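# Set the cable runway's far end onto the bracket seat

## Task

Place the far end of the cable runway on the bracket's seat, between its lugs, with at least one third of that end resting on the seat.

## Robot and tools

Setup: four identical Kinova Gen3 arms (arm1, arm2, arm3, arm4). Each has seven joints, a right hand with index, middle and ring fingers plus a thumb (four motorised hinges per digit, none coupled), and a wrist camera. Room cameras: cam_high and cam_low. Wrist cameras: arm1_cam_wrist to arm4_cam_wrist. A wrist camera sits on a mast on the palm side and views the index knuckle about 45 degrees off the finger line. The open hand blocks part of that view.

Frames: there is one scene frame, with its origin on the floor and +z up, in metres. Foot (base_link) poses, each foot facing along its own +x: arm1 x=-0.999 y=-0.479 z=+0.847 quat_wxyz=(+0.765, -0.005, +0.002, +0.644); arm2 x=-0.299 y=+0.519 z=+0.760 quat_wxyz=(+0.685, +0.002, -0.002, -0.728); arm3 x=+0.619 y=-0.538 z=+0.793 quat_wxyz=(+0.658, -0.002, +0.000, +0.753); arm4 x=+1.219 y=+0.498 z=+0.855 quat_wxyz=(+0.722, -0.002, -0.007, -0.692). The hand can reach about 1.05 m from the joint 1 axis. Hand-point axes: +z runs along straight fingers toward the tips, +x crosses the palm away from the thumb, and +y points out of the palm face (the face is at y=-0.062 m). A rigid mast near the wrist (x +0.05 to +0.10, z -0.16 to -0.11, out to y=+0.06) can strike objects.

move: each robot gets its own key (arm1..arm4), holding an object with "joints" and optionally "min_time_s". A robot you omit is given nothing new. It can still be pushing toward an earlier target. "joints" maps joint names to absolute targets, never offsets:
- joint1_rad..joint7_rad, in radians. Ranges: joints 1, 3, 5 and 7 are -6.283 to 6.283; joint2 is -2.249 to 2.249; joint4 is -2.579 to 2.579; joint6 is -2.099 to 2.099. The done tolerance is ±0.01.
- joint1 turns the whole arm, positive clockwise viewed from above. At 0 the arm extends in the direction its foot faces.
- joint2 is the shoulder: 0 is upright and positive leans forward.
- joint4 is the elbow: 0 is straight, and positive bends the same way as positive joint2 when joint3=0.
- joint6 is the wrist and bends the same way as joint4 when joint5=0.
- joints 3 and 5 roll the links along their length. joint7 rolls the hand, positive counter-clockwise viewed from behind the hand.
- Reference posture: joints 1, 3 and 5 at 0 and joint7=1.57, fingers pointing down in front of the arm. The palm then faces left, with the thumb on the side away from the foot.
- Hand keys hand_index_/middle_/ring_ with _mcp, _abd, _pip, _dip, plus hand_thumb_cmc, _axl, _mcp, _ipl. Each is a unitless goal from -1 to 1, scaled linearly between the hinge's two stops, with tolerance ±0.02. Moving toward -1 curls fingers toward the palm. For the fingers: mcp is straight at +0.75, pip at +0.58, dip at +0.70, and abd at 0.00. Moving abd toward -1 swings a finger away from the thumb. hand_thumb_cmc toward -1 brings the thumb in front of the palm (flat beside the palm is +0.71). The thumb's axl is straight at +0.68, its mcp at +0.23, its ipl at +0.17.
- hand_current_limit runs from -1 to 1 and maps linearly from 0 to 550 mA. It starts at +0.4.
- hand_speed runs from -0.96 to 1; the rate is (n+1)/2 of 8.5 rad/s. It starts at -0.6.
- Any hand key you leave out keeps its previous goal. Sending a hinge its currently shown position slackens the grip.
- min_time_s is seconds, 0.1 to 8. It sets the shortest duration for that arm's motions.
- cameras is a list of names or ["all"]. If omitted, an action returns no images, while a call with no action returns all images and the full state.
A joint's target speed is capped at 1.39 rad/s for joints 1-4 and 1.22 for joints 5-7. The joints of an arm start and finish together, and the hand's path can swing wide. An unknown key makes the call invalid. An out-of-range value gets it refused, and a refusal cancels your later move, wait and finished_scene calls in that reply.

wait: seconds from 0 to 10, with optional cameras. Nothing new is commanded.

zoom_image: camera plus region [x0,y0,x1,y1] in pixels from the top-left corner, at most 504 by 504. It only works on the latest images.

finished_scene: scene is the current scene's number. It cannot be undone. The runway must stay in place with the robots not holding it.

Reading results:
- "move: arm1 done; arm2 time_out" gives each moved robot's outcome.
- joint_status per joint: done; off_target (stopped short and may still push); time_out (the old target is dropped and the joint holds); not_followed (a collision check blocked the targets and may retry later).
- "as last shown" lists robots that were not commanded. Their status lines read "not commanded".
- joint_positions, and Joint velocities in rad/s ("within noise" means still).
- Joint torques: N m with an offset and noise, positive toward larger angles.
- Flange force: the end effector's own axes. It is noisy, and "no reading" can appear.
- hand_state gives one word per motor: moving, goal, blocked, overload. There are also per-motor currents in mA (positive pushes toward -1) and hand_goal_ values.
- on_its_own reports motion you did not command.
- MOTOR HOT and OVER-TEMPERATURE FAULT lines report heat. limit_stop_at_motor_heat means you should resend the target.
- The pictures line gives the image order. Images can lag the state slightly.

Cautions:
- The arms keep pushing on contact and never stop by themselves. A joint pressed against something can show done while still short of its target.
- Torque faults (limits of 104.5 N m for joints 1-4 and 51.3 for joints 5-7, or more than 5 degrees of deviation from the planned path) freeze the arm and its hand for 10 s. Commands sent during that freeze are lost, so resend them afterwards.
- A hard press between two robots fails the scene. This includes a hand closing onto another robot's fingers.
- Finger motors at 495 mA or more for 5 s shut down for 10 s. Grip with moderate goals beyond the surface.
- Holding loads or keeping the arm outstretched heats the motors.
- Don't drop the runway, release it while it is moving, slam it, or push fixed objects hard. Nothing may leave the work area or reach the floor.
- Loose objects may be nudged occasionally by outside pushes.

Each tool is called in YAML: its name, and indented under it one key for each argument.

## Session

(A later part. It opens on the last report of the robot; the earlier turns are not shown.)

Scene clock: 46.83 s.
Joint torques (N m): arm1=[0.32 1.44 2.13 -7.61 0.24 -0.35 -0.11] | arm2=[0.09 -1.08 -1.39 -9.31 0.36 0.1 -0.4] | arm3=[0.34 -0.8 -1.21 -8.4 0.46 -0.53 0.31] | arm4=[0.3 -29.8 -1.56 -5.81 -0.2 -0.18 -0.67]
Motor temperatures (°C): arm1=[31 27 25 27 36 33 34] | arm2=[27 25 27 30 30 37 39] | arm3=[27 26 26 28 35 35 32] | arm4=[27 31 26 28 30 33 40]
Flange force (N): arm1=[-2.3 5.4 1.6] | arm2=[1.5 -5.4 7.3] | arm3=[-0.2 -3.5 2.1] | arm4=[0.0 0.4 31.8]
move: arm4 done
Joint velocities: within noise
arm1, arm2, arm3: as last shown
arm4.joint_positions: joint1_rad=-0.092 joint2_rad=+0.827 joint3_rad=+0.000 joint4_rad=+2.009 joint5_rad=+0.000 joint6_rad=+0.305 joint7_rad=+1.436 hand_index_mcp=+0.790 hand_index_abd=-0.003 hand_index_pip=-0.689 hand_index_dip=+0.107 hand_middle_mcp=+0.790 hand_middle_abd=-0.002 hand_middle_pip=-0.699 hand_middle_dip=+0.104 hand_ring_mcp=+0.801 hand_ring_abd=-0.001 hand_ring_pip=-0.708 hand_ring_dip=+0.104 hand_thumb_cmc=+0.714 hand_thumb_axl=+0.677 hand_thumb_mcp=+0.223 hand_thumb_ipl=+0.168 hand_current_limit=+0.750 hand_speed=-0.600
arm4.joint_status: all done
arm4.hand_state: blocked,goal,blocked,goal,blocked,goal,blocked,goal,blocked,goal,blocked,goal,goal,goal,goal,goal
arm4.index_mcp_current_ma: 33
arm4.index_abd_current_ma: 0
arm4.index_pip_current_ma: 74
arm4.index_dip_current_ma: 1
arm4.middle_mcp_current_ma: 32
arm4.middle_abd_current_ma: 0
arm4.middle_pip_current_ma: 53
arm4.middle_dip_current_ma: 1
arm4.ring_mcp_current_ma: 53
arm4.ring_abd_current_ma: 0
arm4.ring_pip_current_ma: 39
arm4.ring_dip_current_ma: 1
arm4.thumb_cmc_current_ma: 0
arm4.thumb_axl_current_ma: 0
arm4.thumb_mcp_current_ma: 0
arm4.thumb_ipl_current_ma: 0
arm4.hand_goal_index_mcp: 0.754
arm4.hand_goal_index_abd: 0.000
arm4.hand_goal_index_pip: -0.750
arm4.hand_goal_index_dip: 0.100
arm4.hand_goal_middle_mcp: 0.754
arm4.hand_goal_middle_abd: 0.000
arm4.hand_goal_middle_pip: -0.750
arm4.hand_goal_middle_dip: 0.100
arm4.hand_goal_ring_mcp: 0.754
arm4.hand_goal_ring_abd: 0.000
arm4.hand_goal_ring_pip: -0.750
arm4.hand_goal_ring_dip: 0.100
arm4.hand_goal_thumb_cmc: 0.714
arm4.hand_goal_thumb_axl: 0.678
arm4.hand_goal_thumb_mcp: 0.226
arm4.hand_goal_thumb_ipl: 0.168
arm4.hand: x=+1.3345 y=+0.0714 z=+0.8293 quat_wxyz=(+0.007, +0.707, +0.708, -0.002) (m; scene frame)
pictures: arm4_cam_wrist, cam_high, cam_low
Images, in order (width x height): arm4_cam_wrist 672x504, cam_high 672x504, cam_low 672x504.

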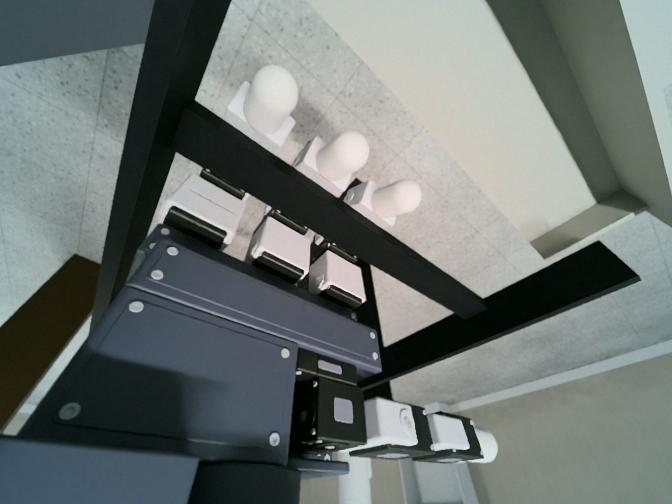

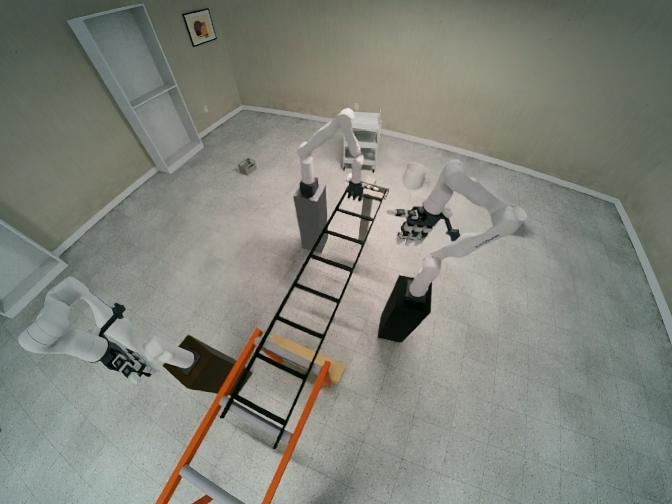

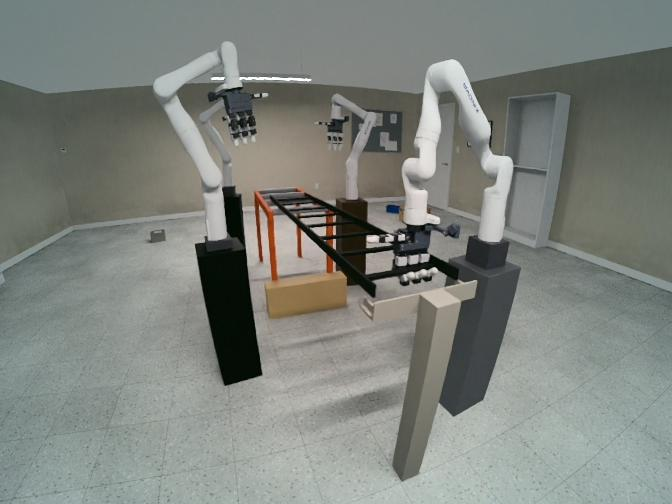

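move:
  arm4: {"joints":{"joint1_rad":-0.0996,"joint2_rad":0.8368,"joint4_rad":2.0058,"joint6_rad":0.2990,"joint7_rad":1.4288},"min_time_s":0.8}
  cameras: ["cam_low","cam_high","arm4_cam_wrist"]

zoom_image:
  camera: "cam_low"
  region: [430, 245, 490, 305]

zoom_image:
  camera: "cam_low"
  region: [345, 270, 405, 330]

zoom_image:
  camera: "arm4_cam_wrist"
  region: [372, 0, 672, 300]

zoom_image:
  camera: "cam_high"
  region: [320, 150, 420, 250]

Scene clock: 49.83 s.
Joint torques (N m): arm1=[0.26 1.52 2.08 -7.58 0.3 -0.34 -0.1] | arm2=[0.05 -1.13 -1.49 -9.4 0.35 0.08 -0.38] | arm3=[0.34 -0.76 -1.21 -8.4 0.46 -0.52 0.32] | arm4=[0.37 -30.22 -1.52 -6.19 -0.12 -0.33 -0.65]
Motor temperatures (°C): arm1=[31 27 25 27 36 33 34] | arm2=[27 25 27 30 30 37 39] | arm3=[27 26 26 28 35 35 32] | arm4=[27 31 26 28 30 33 40]
Flange force (N): arm1=[-2.2 5.4 1.5] | arm2=[1.6 -5.6 7.5] | arm3=[-0.1 -3.5 2.2] | arm4=[1.1 0.5 32.2]
move: arm4 done
Joint velocities: within noise
arm1.joint_positions: joint1_rad=-0.168 joint2_rad=-0.485 joint3_rad=-0.122 joint4_rad=+1.425 joint5_rad=-0.035 joint6_rad=+1.972 joint7_rad=+1.861 hand_index_mcp=+0.753 hand_index_abd=+0.000 hand_index_pip=+0.577 hand_index_dip=+0.696 hand_middle_mcp=+0.753 hand_middle_abd=+0.000 hand_middle_pip=+0.577 hand_middle_dip=+0.696 hand_ring_mcp=+0.753 hand_ring_abd=+0.000 hand_ring_pip=+0.577 hand_ring_dip=+0.696 hand_thumb_cmc=+0.714 hand_thumb_axl=+0.677 hand_thumb_mcp=+0.224 hand_thumb_ipl=+0.168 hand_current_limit=+0.400 hand_speed=-0.600
arm1.joint_status: not commanded
arm1.hand_state: goal,goal,goal,goal,goal,goal,goal,goal,goal,goal,goal,goal,goal,goal,goal,goal
arm1.index_mcp_current_ma: -2
arm1.index_abd_current_ma: 0
arm1.index_pip_current_ma: 2
arm1.index_dip_current_ma: 0
arm1.middle_mcp_current_ma: -2
arm1.middle_abd_current_ma: 0
arm1.middle_pip_current_ma: 2
arm1.middle_dip_current_ma: 0
arm1.ring_mcp_current_ma: -2
arm1.ring_abd_current_ma: 0
arm1.ring_pip_current_ma: 2
arm1.ring_dip_current_ma: 0
arm1.thumb_cmc_current_ma: 1
arm1.thumb_axl_current_ma: -2
arm1.thumb_mcp_current_ma: -8
arm1.thumb_ipl_current_ma: -1
arm1.hand_goal_index_mcp: 0.754
arm1.hand_goal_index_abd: 0.000
arm1.hand_goal_index_pip: 0.576
arm1.hand_goal_index_dip: 0.696
arm1.hand_goal_middle_mcp: 0.754
arm1.hand_goal_middle_abd: 0.000
arm1.hand_goal_middle_pip: 0.576
arm1.hand_goal_middle_dip: 0.696
arm1.hand_goal_ring_mcp: 0.754
arm1.hand_goal_ring_abd: 0.000
arm1.hand_goal_ring_pip: 0.576
arm1.hand_goal_ring_dip: 0.696
arm1.hand_goal_thumb_cmc: 0.714
arm1.hand_goal_thumb_axl: 0.678
arm1.hand_goal_thumb_mcp: 0.226
arm1.hand_goal_thumb_ipl: 0.168
arm1.hand: x=-1.1009 y=-0.3617 z=+1.3902 quat_wxyz=(+0.091, -0.834, +0.541, +0.058) (m; scene frame)
arm2.joint_positions: joint1_rad=+0.237 joint2_rad=-0.380 joint3_rad=-0.056 joint4_rad=+1.452 joint5_rad=-0.029 joint6_rad=+2.009 joint7_rad=+1.722 hand_index_mcp=+0.753 hand_index_abd=+0.000 hand_index_pip=+0.577 hand_index_dip=+0.696 hand_middle_mcp=+0.753 hand_middle_abd=+0.000 hand_middle_pip=+0.577 hand_middle_dip=+0.696 hand_ring_mcp=+0.753 hand_ring_abd=+0.000 hand_ring_pip=+0.577 hand_ring_dip=+0.696 hand_thumb_cmc=+0.714 hand_thumb_axl=+0.677 hand_thumb_mcp=+0.224 hand_thumb_ipl=+0.168 hand_current_limit=+0.400 hand_speed=-0.600
arm2.joint_status: not commanded
arm2.hand_state: goal,goal,goal,goal,goal,goal,goal,goal,goal,goal,goal,goal,goal,goal,goal,goal
arm2.index_mcp_current_ma: 0
arm2.index_abd_current_ma: 0
arm2.index_pip_current_ma: 0
arm2.index_dip_current_ma: 0
arm2.middle_mcp_current_ma: 0
arm2.middle_abd_current_ma: 0
arm2.middle_pip_current_ma: 0
arm2.middle_dip_current_ma: 0
arm2.ring_mcp_current_ma: 0
arm2.ring_abd_current_ma: 0
arm2.ring_pip_current_ma: 0
arm2.ring_dip_current_ma: 0
arm2.thumb_cmc_current_ma: 0
arm2.thumb_axl_current_ma: 0
arm2.thumb_mcp_current_ma: -1
arm2.thumb_ipl_current_ma: 0
arm2.hand_goal_index_mcp: 0.754
arm2.hand_goal_index_abd: 0.000
arm2.hand_goal_index_pip: 0.576
arm2.hand_goal_index_dip: 0.696
arm2.hand_goal_middle_mcp: 0.754
arm2.hand_goal_middle_abd: 0.000
arm2.hand_goal_middle_pip: 0.576
arm2.hand_goal_middle_dip: 0.696
arm2.hand_goal_ring_mcp: 0.754
arm2.hand_goal_ring_abd: 0.000
arm2.hand_goal_ring_pip: 0.576
arm2.hand_goal_ring_dip: 0.696
arm2.hand_goal_thumb_cmc: 0.714
arm2.hand_goal_thumb_axl: 0.678
arm2.hand_goal_thumb_mcp: 0.226
arm2.hand_goal_thumb_ipl: 0.168
arm2.hand: x=-0.2643 y=+0.3590 z=+1.2865 quat_wxyz=(+0.021, +0.735, +0.677, -0.021) (m; scene frame)
arm3: as last shown
arm4.joint_positions: joint1_rad=-0.100 joint2_rad=+0.837 joint3_rad=+0.000 joint4_rad=+2.006 joint5_rad=+0.000 joint6_rad=+0.299 joint7_rad=+1.429 hand_index_mcp=+0.790 hand_index_abd=-0.003 hand_index_pip=-0.689 hand_index_dip=+0.107 hand_middle_mcp=+0.790 hand_middle_abd=-0.002 hand_middle_pip=-0.699 hand_middle_dip=+0.104 hand_ring_mcp=+0.801 hand_ring_abd=-0.001 hand_ring_pip=-0.708 hand_ring_dip=+0.104 hand_thumb_cmc=+0.714 hand_thumb_axl=+0.677 hand_thumb_mcp=+0.223 hand_thumb_ipl=+0.168 hand_current_limit=+0.750 hand_speed=-0.600
arm4.joint_status: all done
arm4.hand_state: blocked,goal,blocked,goal,blocked,goal,blocked,goal,blocked,goal,blocked,goal,goal,goal,goal,goal
arm4.index_mcp_current_ma: 33
arm4.index_abd_current_ma: 0
arm4.index_pip_current_ma: 74
arm4.index_dip_current_ma: 1
arm4.middle_mcp_current_ma: 32
arm4.middle_abd_current_ma: 0
arm4.middle_pip_current_ma: 53
arm4.middle_dip_current_ma: 1
arm4.ring_mcp_current_ma: 53
arm4.ring_abd_current_ma: 0
arm4.ring_pip_current_ma: 39
arm4.ring_dip_current_ma: 1
arm4.thumb_cmc_current_ma: 0
arm4.thumb_axl_current_ma: 0
arm4.thumb_mcp_current_ma: 0
arm4.thumb_ipl_current_ma: 0
arm4.hand_goal_index_mcp: 0.754
arm4.hand_goal_index_abd: 0.000
arm4.hand_goal_index_pip: -0.750
arm4.hand_goal_index_dip: 0.100
arm4.hand_goal_middle_mcp: 0.754
arm4.hand_goal_middle_abd: 0.000
arm4.hand_goal_middle_pip: -0.750
arm4.hand_goal_middle_dip: 0.100
arm4.hand_goal_ring_mcp: 0.754
arm4.hand_goal_ring_abd: 0.000
arm4.hand_goal_ring_pip: -0.750
arm4.hand_goal_ring_dip: 0.100
arm4.hand_goal_thumb_cmc: 0.714
arm4.hand_goal_thumb_axl: 0.678
arm4.hand_goal_thumb_mcp: 0.226
arm4.hand_goal_thumb_ipl: 0.168
arm4.hand: x=+1.3375 y=+0.0709 z=+0.8258 quat_wxyz=(+0.007, +0.707, +0.708, -0.002) (m; scene frame)
pictures: arm4_cam_wrist, cam_high, cam_low
Images, in order (width x height): arm4_cam_wrist 672x504, cam_high 672x504, cam_low 672x504.

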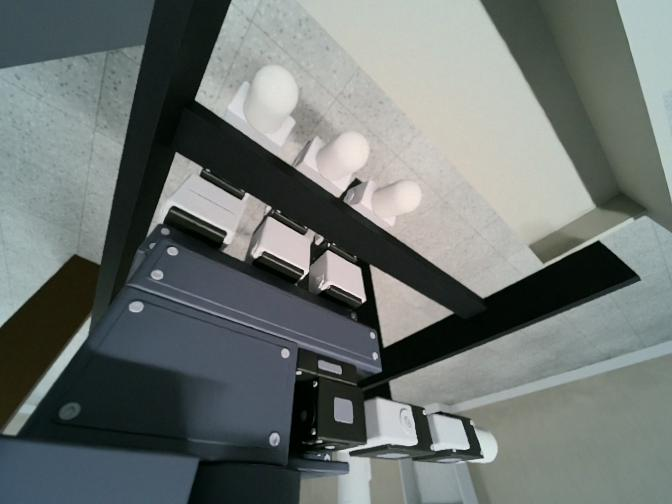

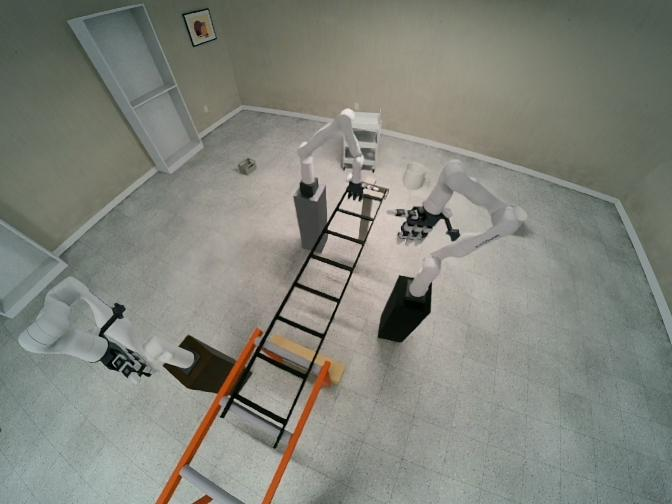

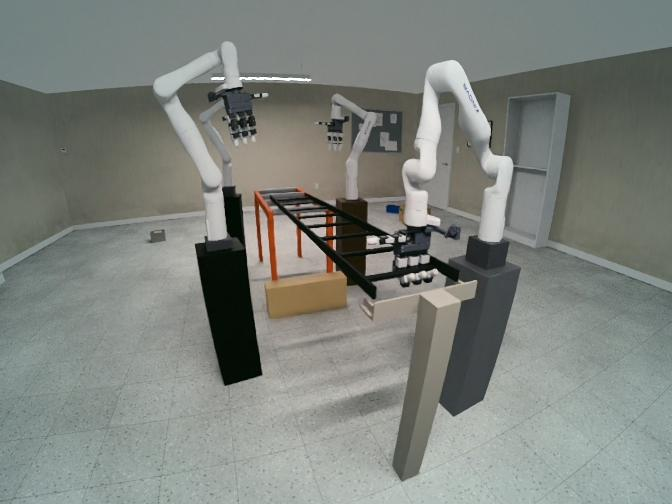

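Scaled by 8.400 from the camera's 672x504 image, which has a finer 960x720 frame.

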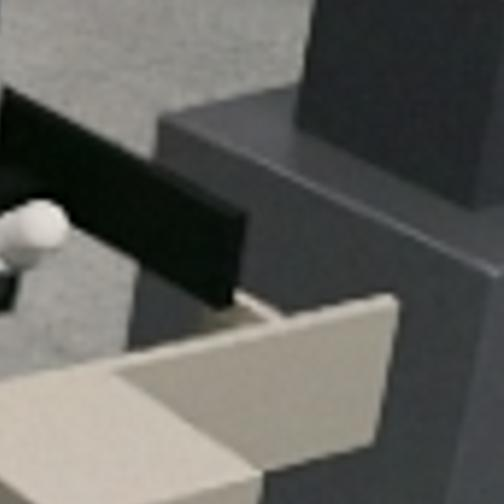

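Scaled by 8.400 from the camera's 672x504 image, which has a finer 960x720 frame.

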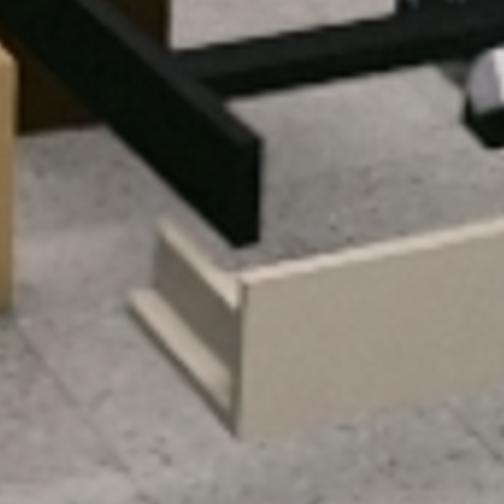

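Scaled by 1.680 from the camera's 672x504 image, which has a finer 960x720 frame.

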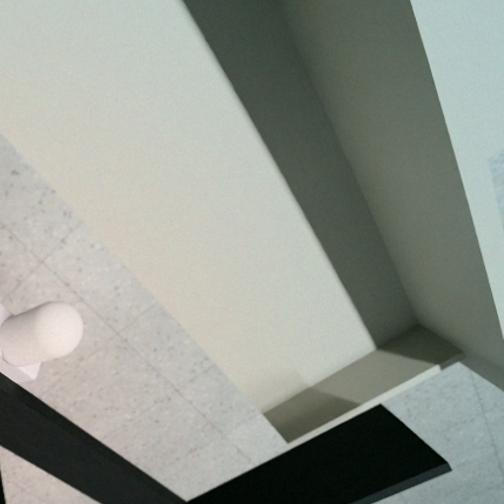

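Scaled by 5.040 from the camera's 672x504 image, which has a finer 960x720 frame.

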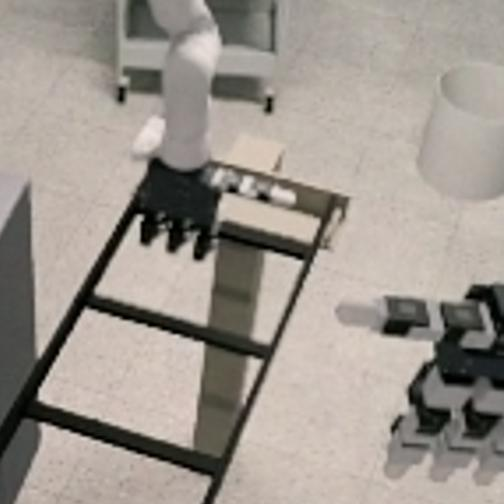

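move:
  arm4: {"joints":{"joint1_rad":-0.0996,"joint2_rad":0.8809,"joint4_rad":2.0018,"joint6_rad":0.2589,"joint7_rad":1.4288},"min_time_s":1.3}
  cameras: ["cam_low","arm4_cam_wrist"]

zoom_image:
  camera: "cam_low"
  region: [430, 245, 490, 305]

zoom_image:
  camera: "cam_low"
  region: [345, 270, 405, 330]

zoom_image:
  camera: "arm4_cam_wrist"
  region: [372, 0, 672, 300]

Scene clock: 58.07 s.
Joint torques (N m): arm1=[0.31 1.51 2.13 -7.57 0.28 -0.37 -0.09] | arm2=[0.03 -1.18 -1.46 -9.4 0.35 0.12 -0.38] | arm3=[0.33 -0.77 -1.23 -8.41 0.45 -0.5 0.32] | arm4=[0.53 -28.32 -1.48 -5.55 -0.03 -0.73 -0.67]
Motor temperatures (°C): arm1=[31 27 25 27 36 33 34] | arm2=[27 25 27 30 30 37 39] | arm3=[27 26 26 28 35 35 32] | arm4=[27 31 26 28 30 33 40]
Flange force (N): arm1=[-2.3 5.5 1.4] | arm2=[1.4 -5.6 7.6] | arm3=[-0.1 -3.5 2.3] | arm4=[1.7 0.9 25.8]
move: arm4 done
Joint velocities: within noise
arm1, arm2, arm3: as last shown
arm4.joint_positions: joint1_rad=-0.100 joint2_rad=+0.881 joint3_rad=+0.000 joint4_rad=+2.002 joint5_rad=+0.000 joint6_rad=+0.259 joint7_rad=+1.429 hand_index_mcp=+0.792 hand_index_abd=-0.003 hand_index_pip=-0.689 hand_index_dip=+0.107 hand_middle_mcp=+0.791 hand_middle_abd=-0.002 hand_middle_pip=-0.699 hand_middle_dip=+0.104 hand_ring_mcp=+0.801 hand_ring_abd=-0.002 hand_ring_pip=-0.707 hand_ring_dip=+0.104 hand_thumb_cmc=+0.714 hand_thumb_axl=+0.677 hand_thumb_mcp=+0.223 hand_thumb_ipl=+0.168 hand_current_limit=+0.750 hand_speed=-0.600
arm4.joint_status: all done
arm4.hand_state: blocked,goal,blocked,goal,blocked,goal,blocked,goal,blocked,goal,blocked,goal,goal,goal,goal,goal
arm4.index_mcp_current_ma: 35
arm4.index_abd_current_ma: 0
arm4.index_pip_current_ma: 74
arm4.index_dip_current_ma: 1
arm4.middle_mcp_current_ma: 34
arm4.middle_abd_current_ma: 0
arm4.middle_pip_current_ma: 53
arm4.middle_dip_current_ma: 1
arm4.ring_mcp_current_ma: 53
arm4.ring_abd_current_ma: 0
arm4.ring_pip_current_ma: 39
arm4.ring_dip_current_ma: 1
arm4.thumb_cmc_current_ma: 0
arm4.thumb_axl_current_ma: 0
arm4.thumb_mcp_current_ma: 0
arm4.thumb_ipl_current_ma: 0
arm4.hand_goal_index_mcp: 0.754
arm4.hand_goal_index_abd: 0.000
arm4.hand_goal_index_pip: -0.750
arm4.hand_goal_index_dip: 0.100
arm4.hand_goal_middle_mcp: 0.754
arm4.hand_goal_middle_abd: 0.000
arm4.hand_goal_middle_pip: -0.750
arm4.hand_goal_middle_dip: 0.100
arm4.hand_goal_ring_mcp: 0.754
arm4.hand_goal_ring_abd: 0.000
arm4.hand_goal_ring_pip: -0.750
arm4.hand_goal_ring_dip: 0.100
arm4.hand_goal_thumb_cmc: 0.714
arm4.hand_goal_thumb_axl: 0.678
arm4.hand_goal_thumb_mcp: 0.226
arm4.hand_goal_thumb_ipl: 0.168
arm4.hand: x=+1.3377 y=+0.0707 z=+0.8083 quat_wxyz=(+0.007, +0.707, +0.708, -0.002) (m; scene frame)
pictures: arm4_cam_wrist, cam_low
Images, in order (width x height): arm4_cam_wrist 672x504, cam_low 672x504.

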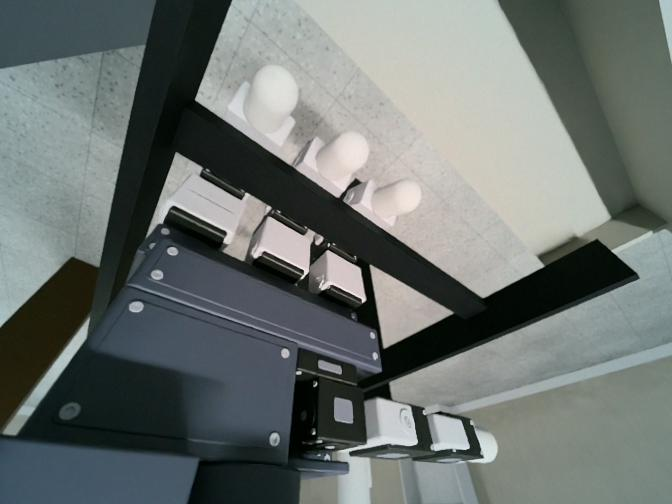

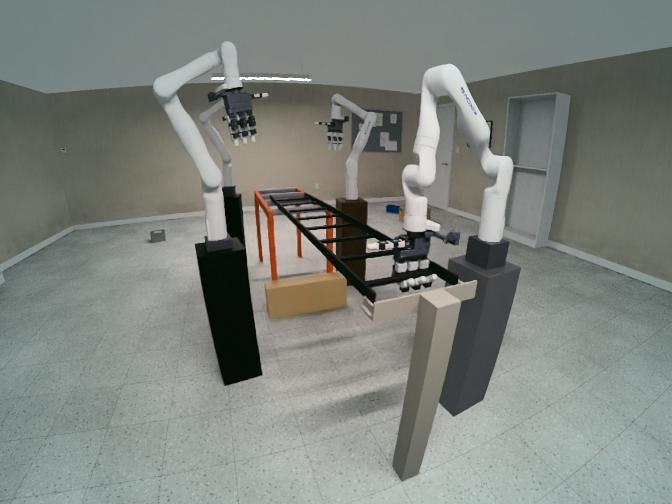

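Scaled by 8.400 from the camera's 672x504 image, which has a finer 960x720 frame.

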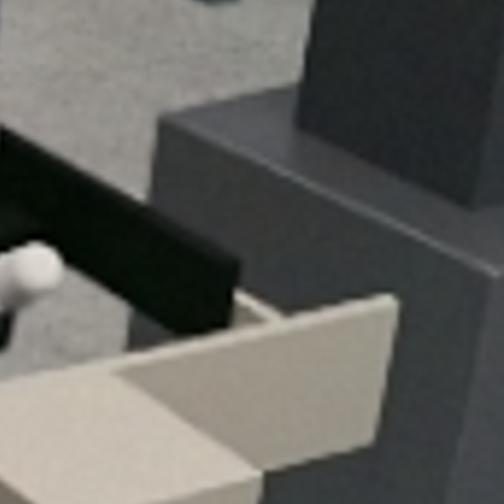

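Scaled by 8.400 from the camera's 672x504 image, which has a finer 960x720 frame.

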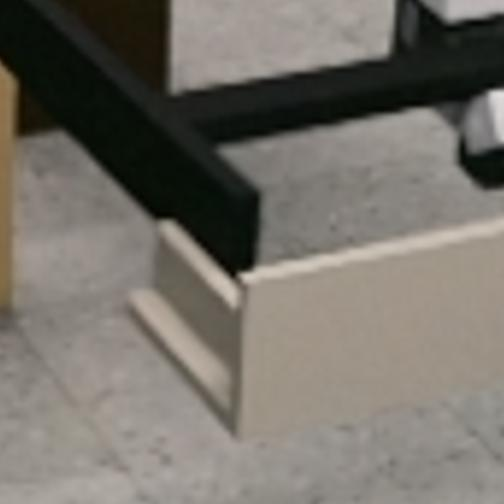

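Scaled by 1.680 from the camera's 672x504 image, which has a finer 960x720 frame.

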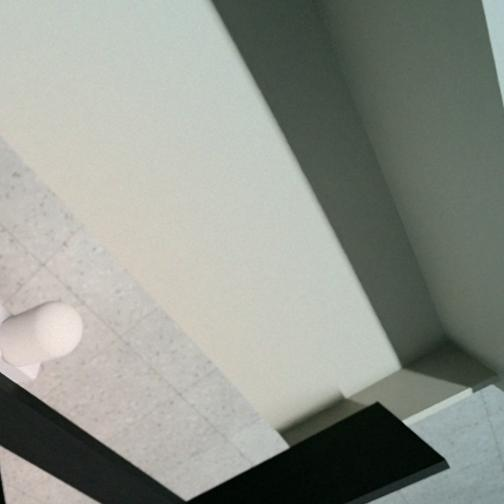

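move:
  arm4: {"joints":{"joint1_rad":-0.0996,"joint2_rad":0.9215,"joint4_rad":1.9959,"joint6_rad":0.2242,"joint7_rad":1.4288},"min_time_s":1.3}
  cameras: ["cam_low","cam_high","arm4_cam_wrist"]

zoom_image:
  camera: "cam_low"
  region: [430, 245, 490, 305]

zoom_image:
  camera: "cam_low"
  region: [345, 270, 405, 330]

zoom_image:
  camera: "arm4_cam_wrist"
  region: [372, 0, 672, 300]

Scene clock: 60.23 s.
Joint torques (N m): arm1=[0.36 1.5 2.11 -7.67 0.32 -0.3 -0.11] | arm2=[0.08 -1.09 -1.45 -9.43 0.36 0.09 -0.45] | arm3=[0.33 -0.76 -1.23 -8.41 0.46 -0.52 0.33] | arm4=[-0.65 -20.78 -3.11 -4.55 -0.41 -1.28 -0.9]
Motor temperatures (°C): arm1=[31 27 25 27 36 33 34] | arm2=[27 25 27 30 30 37 39] | arm3=[27 26 26 28 35 35 32] | arm4=[27 31 26 28 30 33 40]
Flange force (N): arm1=[-2.1 5.4 2.0] | arm2=[1.7 -5.7 7.7] | arm3=[-0.1 -3.5 2.2] | arm4=[2.7 -2.6 5.1]
move: arm4 done
Joint velocities: within noise
arm1, arm2, arm3: as last shown
arm4.joint_positions: joint1_rad=-0.100 joint2_rad=+0.921 joint3_rad=+0.000 joint4_rad=+1.996 joint5_rad=+0.000 joint6_rad=+0.224 joint7_rad=+1.429 hand_index_mcp=+0.782 hand_index_abd=-0.003 hand_index_pip=-0.693 hand_index_dip=+0.107 hand_middle_mcp=+0.790 hand_middle_abd=-0.003 hand_middle_pip=-0.704 hand_middle_dip=+0.104 hand_ring_mcp=+0.801 hand_ring_abd=-0.003 hand_ring_pip=-0.713 hand_ring_dip=+0.104 hand_thumb_cmc=+0.714 hand_thumb_axl=+0.677 hand_thumb_mcp=+0.223 hand_thumb_ipl=+0.168 hand_current_limit=+0.750 hand_speed=-0.600
arm4.joint_status: all done
arm4.hand_state: blocked,goal,blocked,goal,blocked,goal,blocked,goal,blocked,goal,blocked,goal,goal,goal,goal,goal
arm4.index_mcp_current_ma: 20
arm4.index_abd_current_ma: 0
arm4.index_pip_current_ma: 66
arm4.index_dip_current_ma: 1
arm4.middle_mcp_current_ma: 32
arm4.middle_abd_current_ma: 0
arm4.middle_pip_current_ma: 45
arm4.middle_dip_current_ma: 1
arm4.ring_mcp_current_ma: 53
arm4.ring_abd_current_ma: 0
arm4.ring_pip_current_ma: 30
arm4.ring_dip_current_ma: 1
arm4.thumb_cmc_current_ma: 0
arm4.thumb_axl_current_ma: 0
arm4.thumb_mcp_current_ma: 0
arm4.thumb_ipl_current_ma: 0
arm4.hand_goal_index_mcp: 0.754
arm4.hand_goal_index_abd: 0.000
arm4.hand_goal_index_pip: -0.750
arm4.hand_goal_index_dip: 0.100
arm4.hand_goal_middle_mcp: 0.754
arm4.hand_goal_middle_abd: 0.000
arm4.hand_goal_middle_pip: -0.750
arm4.hand_goal_middle_dip: 0.100
arm4.hand_goal_ring_mcp: 0.754
arm4.hand_goal_ring_abd: 0.000
arm4.hand_goal_ring_pip: -0.750
arm4.hand_goal_ring_dip: 0.100
arm4.hand_goal_thumb_cmc: 0.714
arm4.hand_goal_thumb_axl: 0.678
arm4.hand_goal_thumb_mcp: 0.226
arm4.hand_goal_thumb_ipl: 0.168
arm4.hand: x=+1.3377 y=+0.0705 z=+0.7923 quat_wxyz=(+0.007, +0.707, +0.708, -0.002) (m; scene frame)
pictures: arm4_cam_wrist, cam_high, cam_low
Images, in order (width x height): arm4_cam_wrist 672x504, cam_high 672x504, cam_low 672x504.

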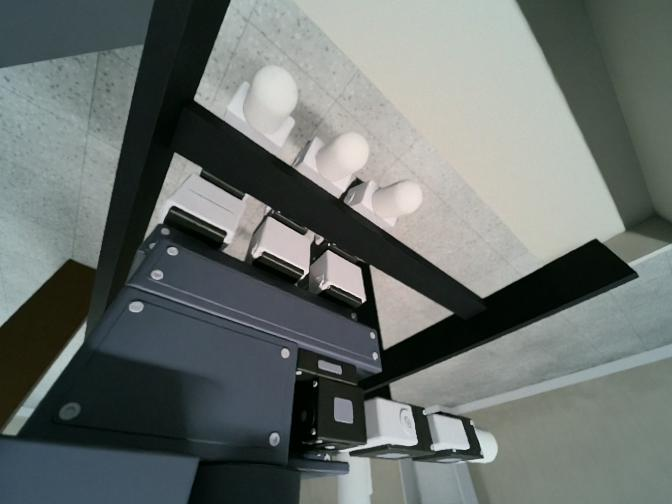

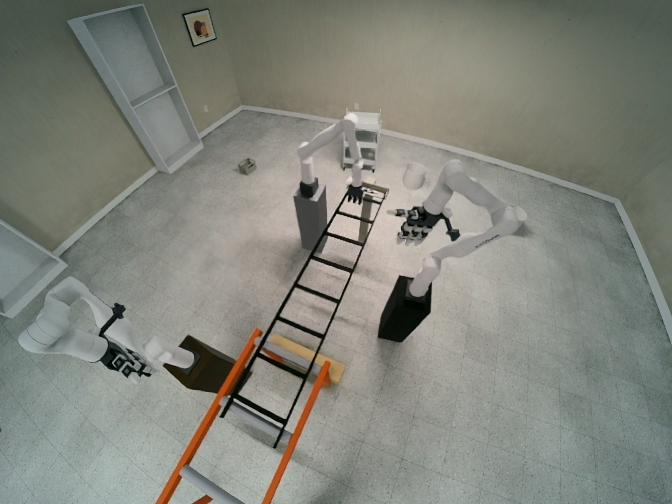

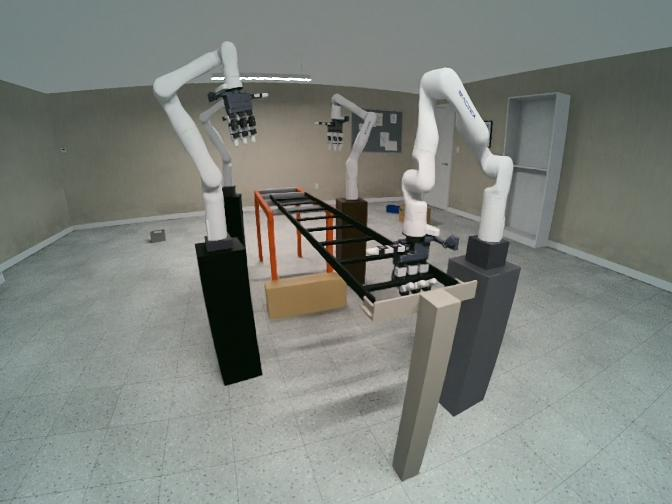

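Scaled by 8.400 from the camera's 672x504 image, which has a finer 960x720 frame.

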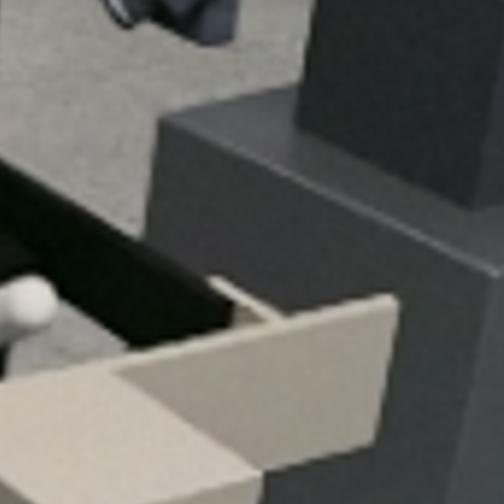

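Scaled by 8.400 from the camera's 672x504 image, which has a finer 960x720 frame.

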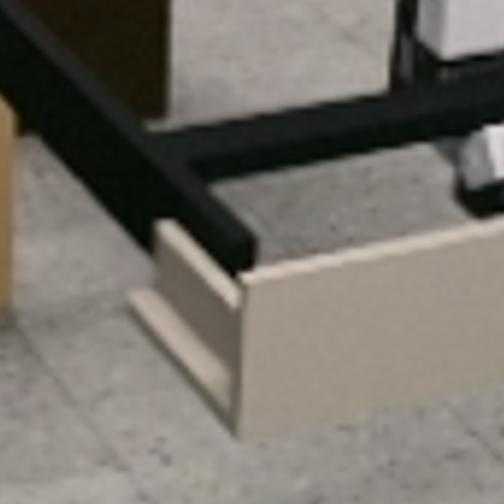

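Scaled by 1.680 from the camera's 672x504 image, which has a finer 960x720 frame.

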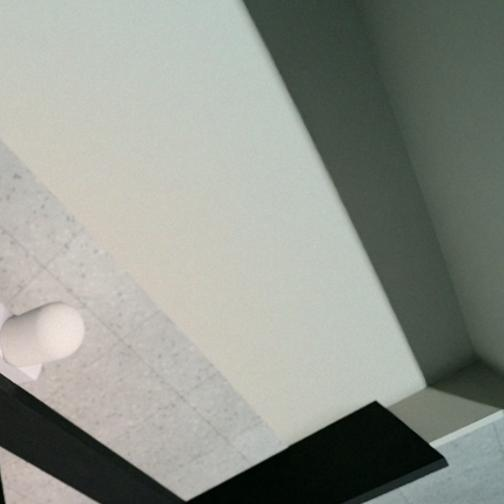

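move:
  arm4: {"joints":{"joint1_rad":-0.0646,"joint2_rad":0.9480,"joint4_rad":1.9940,"joint6_rad":0.1997,"joint7_rad":1.4638},"min_time_s":1.2}
  cameras: ["cam_low","arm4_cam_wrist"]

zoom_image:
  camera: "cam_low"
  region: [345, 240, 495, 330]

Scene clock: 62.07 s.
Joint torques (N m): arm1=[0.35 1.47 2.13 -7.61 0.27 -0.33 -0.12] | arm2=[0.08 -1.16 -1.43 -9.43 0.39 0.11 -0.38] | arm3=[0.32 -0.77 -1.24 -8.39 0.43 -0.51 0.33] | arm4=[3.38 -17.62 3.13 -1.35 0.74 0.28 -0.49]
Motor temperatures (°C): arm1=[31 27 25 27 36 33 34] | arm2=[27 25 27 30 30 37 39] | arm3=[27 26 26 28 35 35 32] | arm4=[27 31 26 28 30 33 40]
Flange force (N): arm1=[-2.3 5.4 1.6] | arm2=[1.5 -5.4 7.7] | arm3=[-0.1 -3.6 2.2] | arm4=[0.2 8.4 1.4]
move: arm4 done
Joint velocities: within noise
arm1, arm2, arm3: as last shown
arm4.joint_positions: joint1_rad=-0.065 joint2_rad=+0.948 joint3_rad=+0.000 joint4_rad=+1.994 joint5_rad=+0.000 joint6_rad=+0.200 joint7_rad=+1.464 hand_index_mcp=+0.742 hand_index_abd=-0.003 hand_index_pip=-0.714 hand_index_dip=+0.111 hand_middle_mcp=+0.742 hand_middle_abd=-0.003 hand_middle_pip=-0.724 hand_middle_dip=+0.108 hand_ring_mcp=+0.750 hand_ring_abd=-0.003 hand_ring_pip=-0.729 hand_ring_dip=+0.106 hand_thumb_cmc=+0.714 hand_thumb_axl=+0.677 hand_thumb_mcp=+0.223 hand_thumb_ipl=+0.168 hand_current_limit=+0.750 hand_speed=-0.600
arm4.joint_status: all done
arm4.hand_state: goal,goal,blocked,goal,goal,goal,blocked,goal,goal,goal,blocked,goal,goal,goal,goal,goal
arm4.index_mcp_current_ma: -4
arm4.index_abd_current_ma: 0
arm4.index_pip_current_ma: 28
arm4.index_dip_current_ma: 3
arm4.middle_mcp_current_ma: -4
arm4.middle_abd_current_ma: 0
arm4.middle_pip_current_ma: 16
arm4.middle_dip_current_ma: 2
arm4.ring_mcp_current_ma: -1
arm4.ring_abd_current_ma: 0
arm4.ring_pip_current_ma: 11
arm4.ring_dip_current_ma: 1
arm4.thumb_cmc_current_ma: 0
arm4.thumb_axl_current_ma: 0
arm4.thumb_mcp_current_ma: 0
arm4.thumb_ipl_current_ma: 0
arm4.hand_goal_index_mcp: 0.754
arm4.hand_goal_index_abd: 0.000
arm4.hand_goal_index_pip: -0.750
arm4.hand_goal_index_dip: 0.100
arm4.hand_goal_middle_mcp: 0.754
arm4.hand_goal_middle_abd: 0.000
arm4.hand_goal_middle_pip: -0.750
arm4.hand_goal_middle_dip: 0.100
arm4.hand_goal_ring_mcp: 0.754
arm4.hand_goal_ring_abd: 0.000
arm4.hand_goal_ring_pip: -0.750
arm4.hand_goal_ring_dip: 0.100
arm4.hand_goal_thumb_cmc: 0.714
arm4.hand_goal_thumb_axl: 0.678
arm4.hand_goal_thumb_mcp: 0.226
arm4.hand_goal_thumb_ipl: 0.168
arm4.hand: x=+1.3235 y=+0.0704 z=+0.7816 quat_wxyz=(+0.007, +0.707, +0.708, -0.002) (m; scene frame)
pictures: arm4_cam_wrist, cam_low
Images, in order (width x height): arm4_cam_wrist 672x504, cam_low 672x504.

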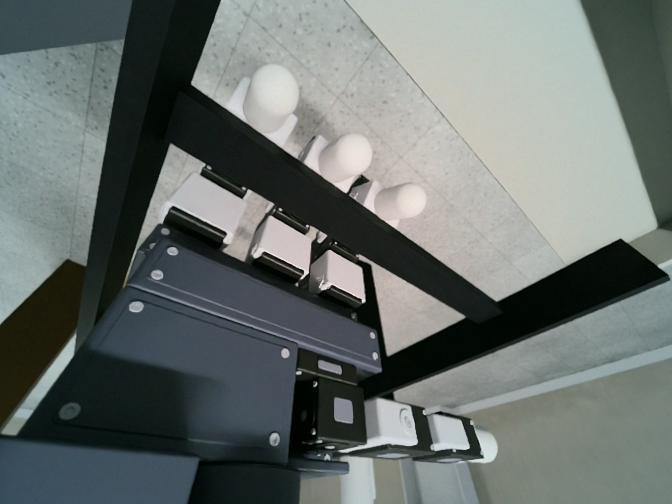

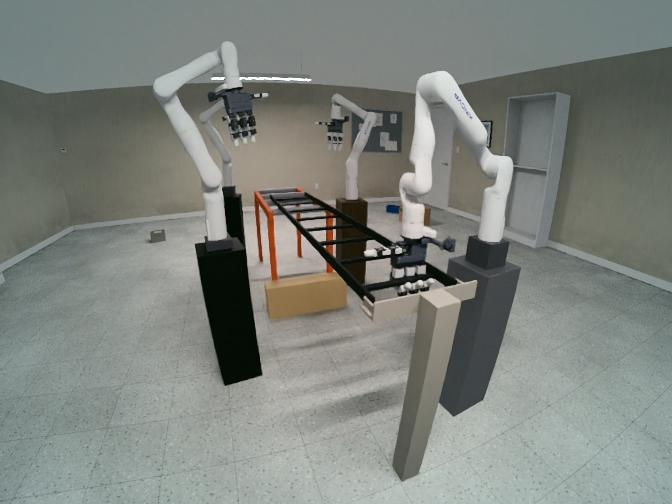

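Scaled by 3.360 from the camera's 672x504 image, which has a finer 960x720 frame.

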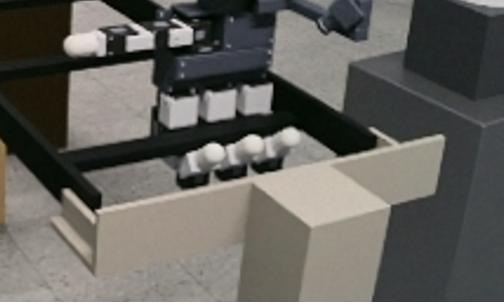

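move:
  arm4: {"joints":{"joint1_rad":-0.0646,"joint2_rad":1.0119,"joint4_rad":1.9785,"joint6_rad":0.1512,"joint7_rad":1.4638},"min_time_s":1.2}
  cameras: ["arm4_cam_wrist"]

move:
  arm4: {"joints":{"joint1_rad":0.0298,"joint2_rad":1.0119,"joint4_rad":1.9783,"joint6_rad":0.1514,"joint7_rad":1.5582},"min_time_s":1.5}
  cameras: ["cam_low","arm4_cam_wrist"]

zoom_image:
  camera: "cam_low"
  region: [345, 240, 495, 330]

Scene clock: 63.73 s.
Joint torques (N m): arm1=[0.23 1.54 2.17 -7.58 0.24 -0.32 -0.11] | arm2=[0.08 -1.27 -1.46 -9.41 0.34 0.12 -0.43] | arm3=[0.33 -0.77 -1.23 -8.38 0.45 -0.54 0.33] | arm4=[0.23 -17.9 -1.31 -1.35 0.31 0.08 -0.41]
Motor temperatures (°C): arm1=[31 27 25 27 36 33 34] | arm2=[27 25 27 30 30 37 39] | arm3=[27 26 26 28 35 35 32] | arm4=[27 31 26 28 30 33 40]
Flange force (N): arm1=[-2.3 5.6 1.6] | arm2=[1.3 -5.8 7.5] | arm3=[-0.1 -3.5 2.0] | arm4=[0.2 0.9 0.7]
move: arm4 done
Joint velocities: within noise
arm1, arm2, arm3: as last shown
arm4.joint_positions: joint1_rad=-0.065 joint2_rad=+1.012 joint3_rad=+0.000 joint4_rad=+1.979 joint5_rad=+0.000 joint6_rad=+0.151 joint7_rad=+1.464 hand_index_mcp=+0.753 hand_index_abd=-0.003 hand_index_pip=-0.742 hand_index_dip=+0.104 hand_middle_mcp=+0.753 hand_middle_abd=-0.003 hand_middle_pip=-0.743 hand_middle_dip=+0.103 hand_ring_mcp=+0.753 hand_ring_abd=-0.003 hand_ring_pip=-0.742 hand_ring_dip=+0.103 hand_thumb_cmc=+0.714 hand_thumb_axl=+0.677 hand_thumb_mcp=+0.223 hand_thumb_ipl=+0.168 hand_current_limit=+0.750 hand_speed=-0.600
arm4.joint_status: all done
arm4.hand_state: goal,goal,goal,goal,goal,goal,goal,goal,goal,goal,goal,goal,goal,goal,goal,goal
arm4.index_mcp_current_ma: 0
arm4.index_abd_current_ma: 0
arm4.index_pip_current_ma: 2
arm4.index_dip_current_ma: 0
arm4.middle_mcp_current_ma: 0
arm4.middle_abd_current_ma: 0
arm4.middle_pip_current_ma: 1
arm4.middle_dip_current_ma: 0
arm4.ring_mcp_current_ma: 0
arm4.ring_abd_current_ma: 0
arm4.ring_pip_current_ma: 2
arm4.ring_dip_current_ma: 0
arm4.thumb_cmc_current_ma: 0
arm4.thumb_axl_current_ma: 0
arm4.thumb_mcp_current_ma: 0
arm4.thumb_ipl_current_ma: 0
arm4.hand_goal_index_mcp: 0.754
arm4.hand_goal_index_abd: 0.000
arm4.hand_goal_index_pip: -0.750
arm4.hand_goal_index_dip: 0.100
arm4.hand_goal_middle_mcp: 0.754
arm4.hand_goal_middle_abd: 0.000
arm4.hand_goal_middle_pip: -0.750
arm4.hand_goal_middle_dip: 0.100
arm4.hand_goal_ring_mcp: 0.754
arm4.hand_goal_ring_abd: 0.000
arm4.hand_goal_ring_pip: -0.750
arm4.hand_goal_ring_dip: 0.100
arm4.hand_goal_thumb_cmc: 0.714
arm4.hand_goal_thumb_axl: 0.678
arm4.hand_goal_thumb_mcp: 0.226
arm4.hand_goal_thumb_ipl: 0.168
arm4.hand: x=+1.3237 y=+0.0701 z=+0.7566 quat_wxyz=(+0.007, +0.707, +0.708, -0.002) (m; scene frame)
pictures: arm4_cam_wrist
Images, in order (width x height): arm4_cam_wrist 672x504.

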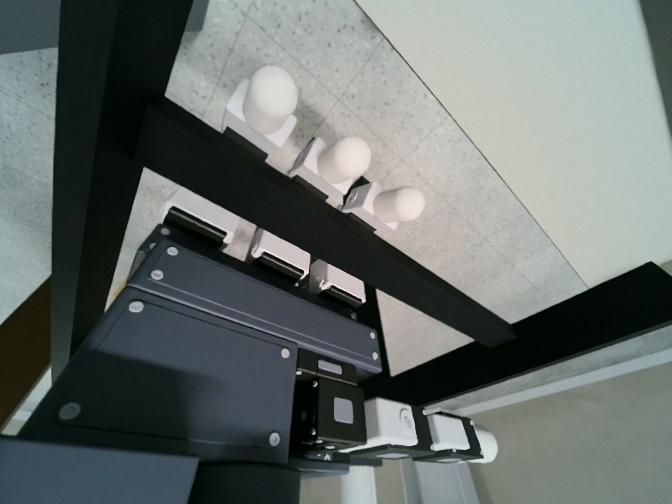

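Scene clock: 65.53 s.
Joint torques (N m): arm1=[0.33 1.46 2.12 -7.63 0.3 -0.34 -0.07] | arm2=[0.05 -1.07 -1.47 -9.44 0.37 0.14 -0.35] | arm3=[0.33 -0.77 -1.24 -8.39 0.44 -0.54 0.34] | arm4=[0.37 -18.01 -1.28 -1.37 0.31 0.13 -0.45]
Motor temperatures (°C): arm1=[31 27 25 27 36 33 34] | arm2=[27 25 27 30 30 37 39] | arm3=[27 26 26 28 35 35 32] | arm4=[27 31 26 28 30 33 40]
Flange force (N): arm1=[-2.3 5.5 1.7] | arm2=[1.7 -5.4 7.9] | arm3=[-0.1 -3.5 2.1] | arm4=[0.3 1.2 1.0]
move: arm4 done
Joint velocities: within noise
arm1, arm2: as last shown
arm3.joint_positions: joint1_rad=-0.003 joint2_rad=-0.423 joint3_rad=-0.088 joint4_rad=+1.431 joint5_rad=-0.020 joint6_rad=+1.952 joint7_rad=+1.776 hand_index_mcp=+0.753 hand_index_abd=+0.000 hand_index_pip=+0.577 hand_index_dip=+0.696 hand_middle_mcp=+0.754 hand_middle_abd=+0.000 hand_middle_pip=+0.577 hand_middle_dip=+0.696 hand_ring_mcp=+0.754 hand_ring_abd=+0.000 hand_ring_pip=+0.577 hand_ring_dip=+0.696 hand_thumb_cmc=+0.714 hand_thumb_axl=+0.677 hand_thumb_mcp=+0.224 hand_thumb_ipl=+0.168 hand_current_limit=+0.400 hand_speed=-0.600
arm3.joint_status: not commanded
arm3.hand_state: goal,goal,goal,goal,goal,goal,goal,goal,goal,goal,goal,goal,goal,goal,goal,goal
arm3.index_mcp_current_ma: -4
arm3.index_abd_current_ma: 0
arm3.index_pip_current_ma: 2
arm3.index_dip_current_ma: 0
arm3.middle_mcp_current_ma: 1
arm3.middle_abd_current_ma: 0
arm3.middle_pip_current_ma: 2
arm3.middle_dip_current_ma: 0
arm3.ring_mcp_current_ma: 1
arm3.ring_abd_current_ma: 0
arm3.ring_pip_current_ma: 2
arm3.ring_dip_current_ma: 0
arm3.thumb_cmc_current_ma: 1
arm3.thumb_axl_current_ma: -3
arm3.thumb_mcp_current_ma: -11
arm3.thumb_ipl_current_ma: -1
arm3.hand_goal_index_mcp: 0.754
arm3.hand_goal_index_abd: 0.000
arm3.hand_goal_index_pip: 0.576
arm3.hand_goal_index_dip: 0.696
arm3.hand_goal_middle_mcp: 0.754
arm3.hand_goal_middle_abd: 0.000
arm3.hand_goal_middle_pip: 0.576
arm3.hand_goal_middle_dip: 0.696
arm3.hand_goal_ring_mcp: 0.754
arm3.hand_goal_ring_abd: 0.000
arm3.hand_goal_ring_pip: 0.576
arm3.hand_goal_ring_dip: 0.696
arm3.hand_goal_thumb_cmc: 0.714
arm3.hand_goal_thumb_axl: 0.678
arm3.hand_goal_thumb_mcp: 0.226
arm3.hand_goal_thumb_ipl: 0.168
arm3.hand: x=+0.5093 y=-0.4061 z=+1.3315 quat_wxyz=(+0.069, -0.840, +0.536, +0.055) (m; scene frame)
arm4.joint_positions: joint1_rad=+0.030 joint2_rad=+1.012 joint3_rad=+0.000 joint4_rad=+1.978 joint5_rad=+0.000 joint6_rad=+0.151 joint7_rad=+1.558 hand_index_mcp=+0.753 hand_index_abd=-0.003 hand_index_pip=-0.742 hand_index_dip=+0.104 hand_middle_mcp=+0.753 hand_middle_abd=-0.003 hand_middle_pip=-0.743 hand_middle_dip=+0.103 hand_ring_mcp=+0.753 hand_ring_abd=-0.003 hand_ring_pip=-0.742 hand_ring_dip=+0.103 hand_thumb_cmc=+0.714 hand_thumb_axl=+0.677 hand_thumb_mcp=+0.223 hand_thumb_ipl=+0.168 hand_current_limit=+0.750 hand_speed=-0.600
arm4.joint_status: all done
arm4.hand_state: goal,goal,goal,goal,goal,goal,goal,goal,goal,goal,goal,goal,goal,goal,goal,goal
arm4.index_mcp_current_ma: 0
arm4.index_abd_current_ma: 0
arm4.index_pip_current_ma: 2
arm4.index_dip_current_ma: 0
arm4.middle_mcp_current_ma: 0
arm4.middle_abd_current_ma: 0
arm4.middle_pip_current_ma: 1
arm4.middle_dip_current_ma: 0
arm4.ring_mcp_current_ma: 0
arm4.ring_abd_current_ma: 0
arm4.ring_pip_current_ma: 2
arm4.ring_dip_current_ma: 0
arm4.thumb_cmc_current_ma: 0
arm4.thumb_axl_current_ma: 0
arm4.thumb_mcp_current_ma: 0
arm4.thumb_ipl_current_ma: 0
arm4.hand_goal_index_mcp: 0.754
arm4.hand_goal_index_abd: 0.000
arm4.hand_goal_index_pip: -0.750
arm4.hand_goal_index_dip: 0.100
arm4.hand_goal_middle_mcp: 0.754
arm4.hand_goal_middle_abd: 0.000
arm4.hand_goal_middle_pip: -0.750
arm4.hand_goal_middle_dip: 0.100
arm4.hand_goal_ring_mcp: 0.754
arm4.hand_goal_ring_abd: 0.000
arm4.hand_goal_ring_pip: -0.750
arm4.hand_goal_ring_dip: 0.100
arm4.hand_goal_thumb_cmc: 0.714
arm4.hand_goal_thumb_axl: 0.678
arm4.hand_goal_thumb_mcp: 0.226
arm4.hand_goal_thumb_ipl: 0.168
arm4.hand: x=+1.2855 y=+0.0700 z=+0.7564 quat_wxyz=(+0.007, +0.707, +0.708, -0.002) (m; scene frame)
pictures: arm4_cam_wrist, cam_low
Images, in order (width x height): arm4_cam_wrist 672x504, cam_low 672x504.

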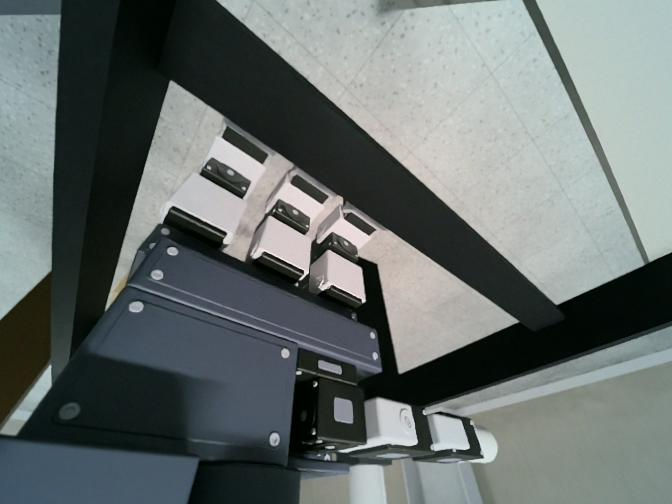

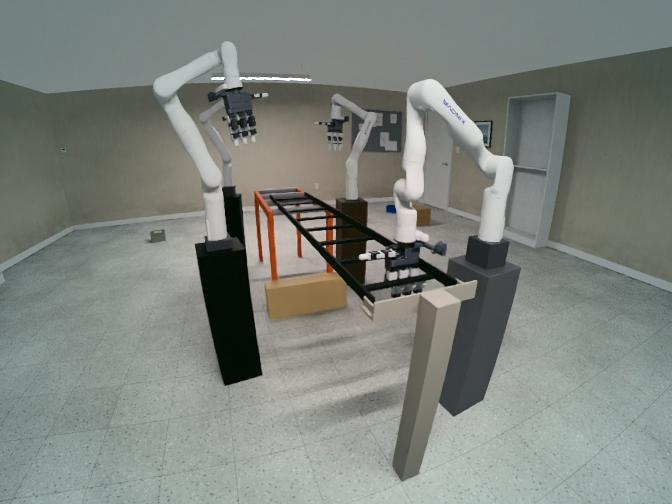

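Scaled by 3.360 from the camera's 672x504 image, which has a finer 960x720 frame.

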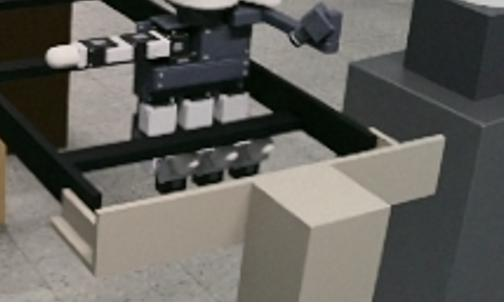

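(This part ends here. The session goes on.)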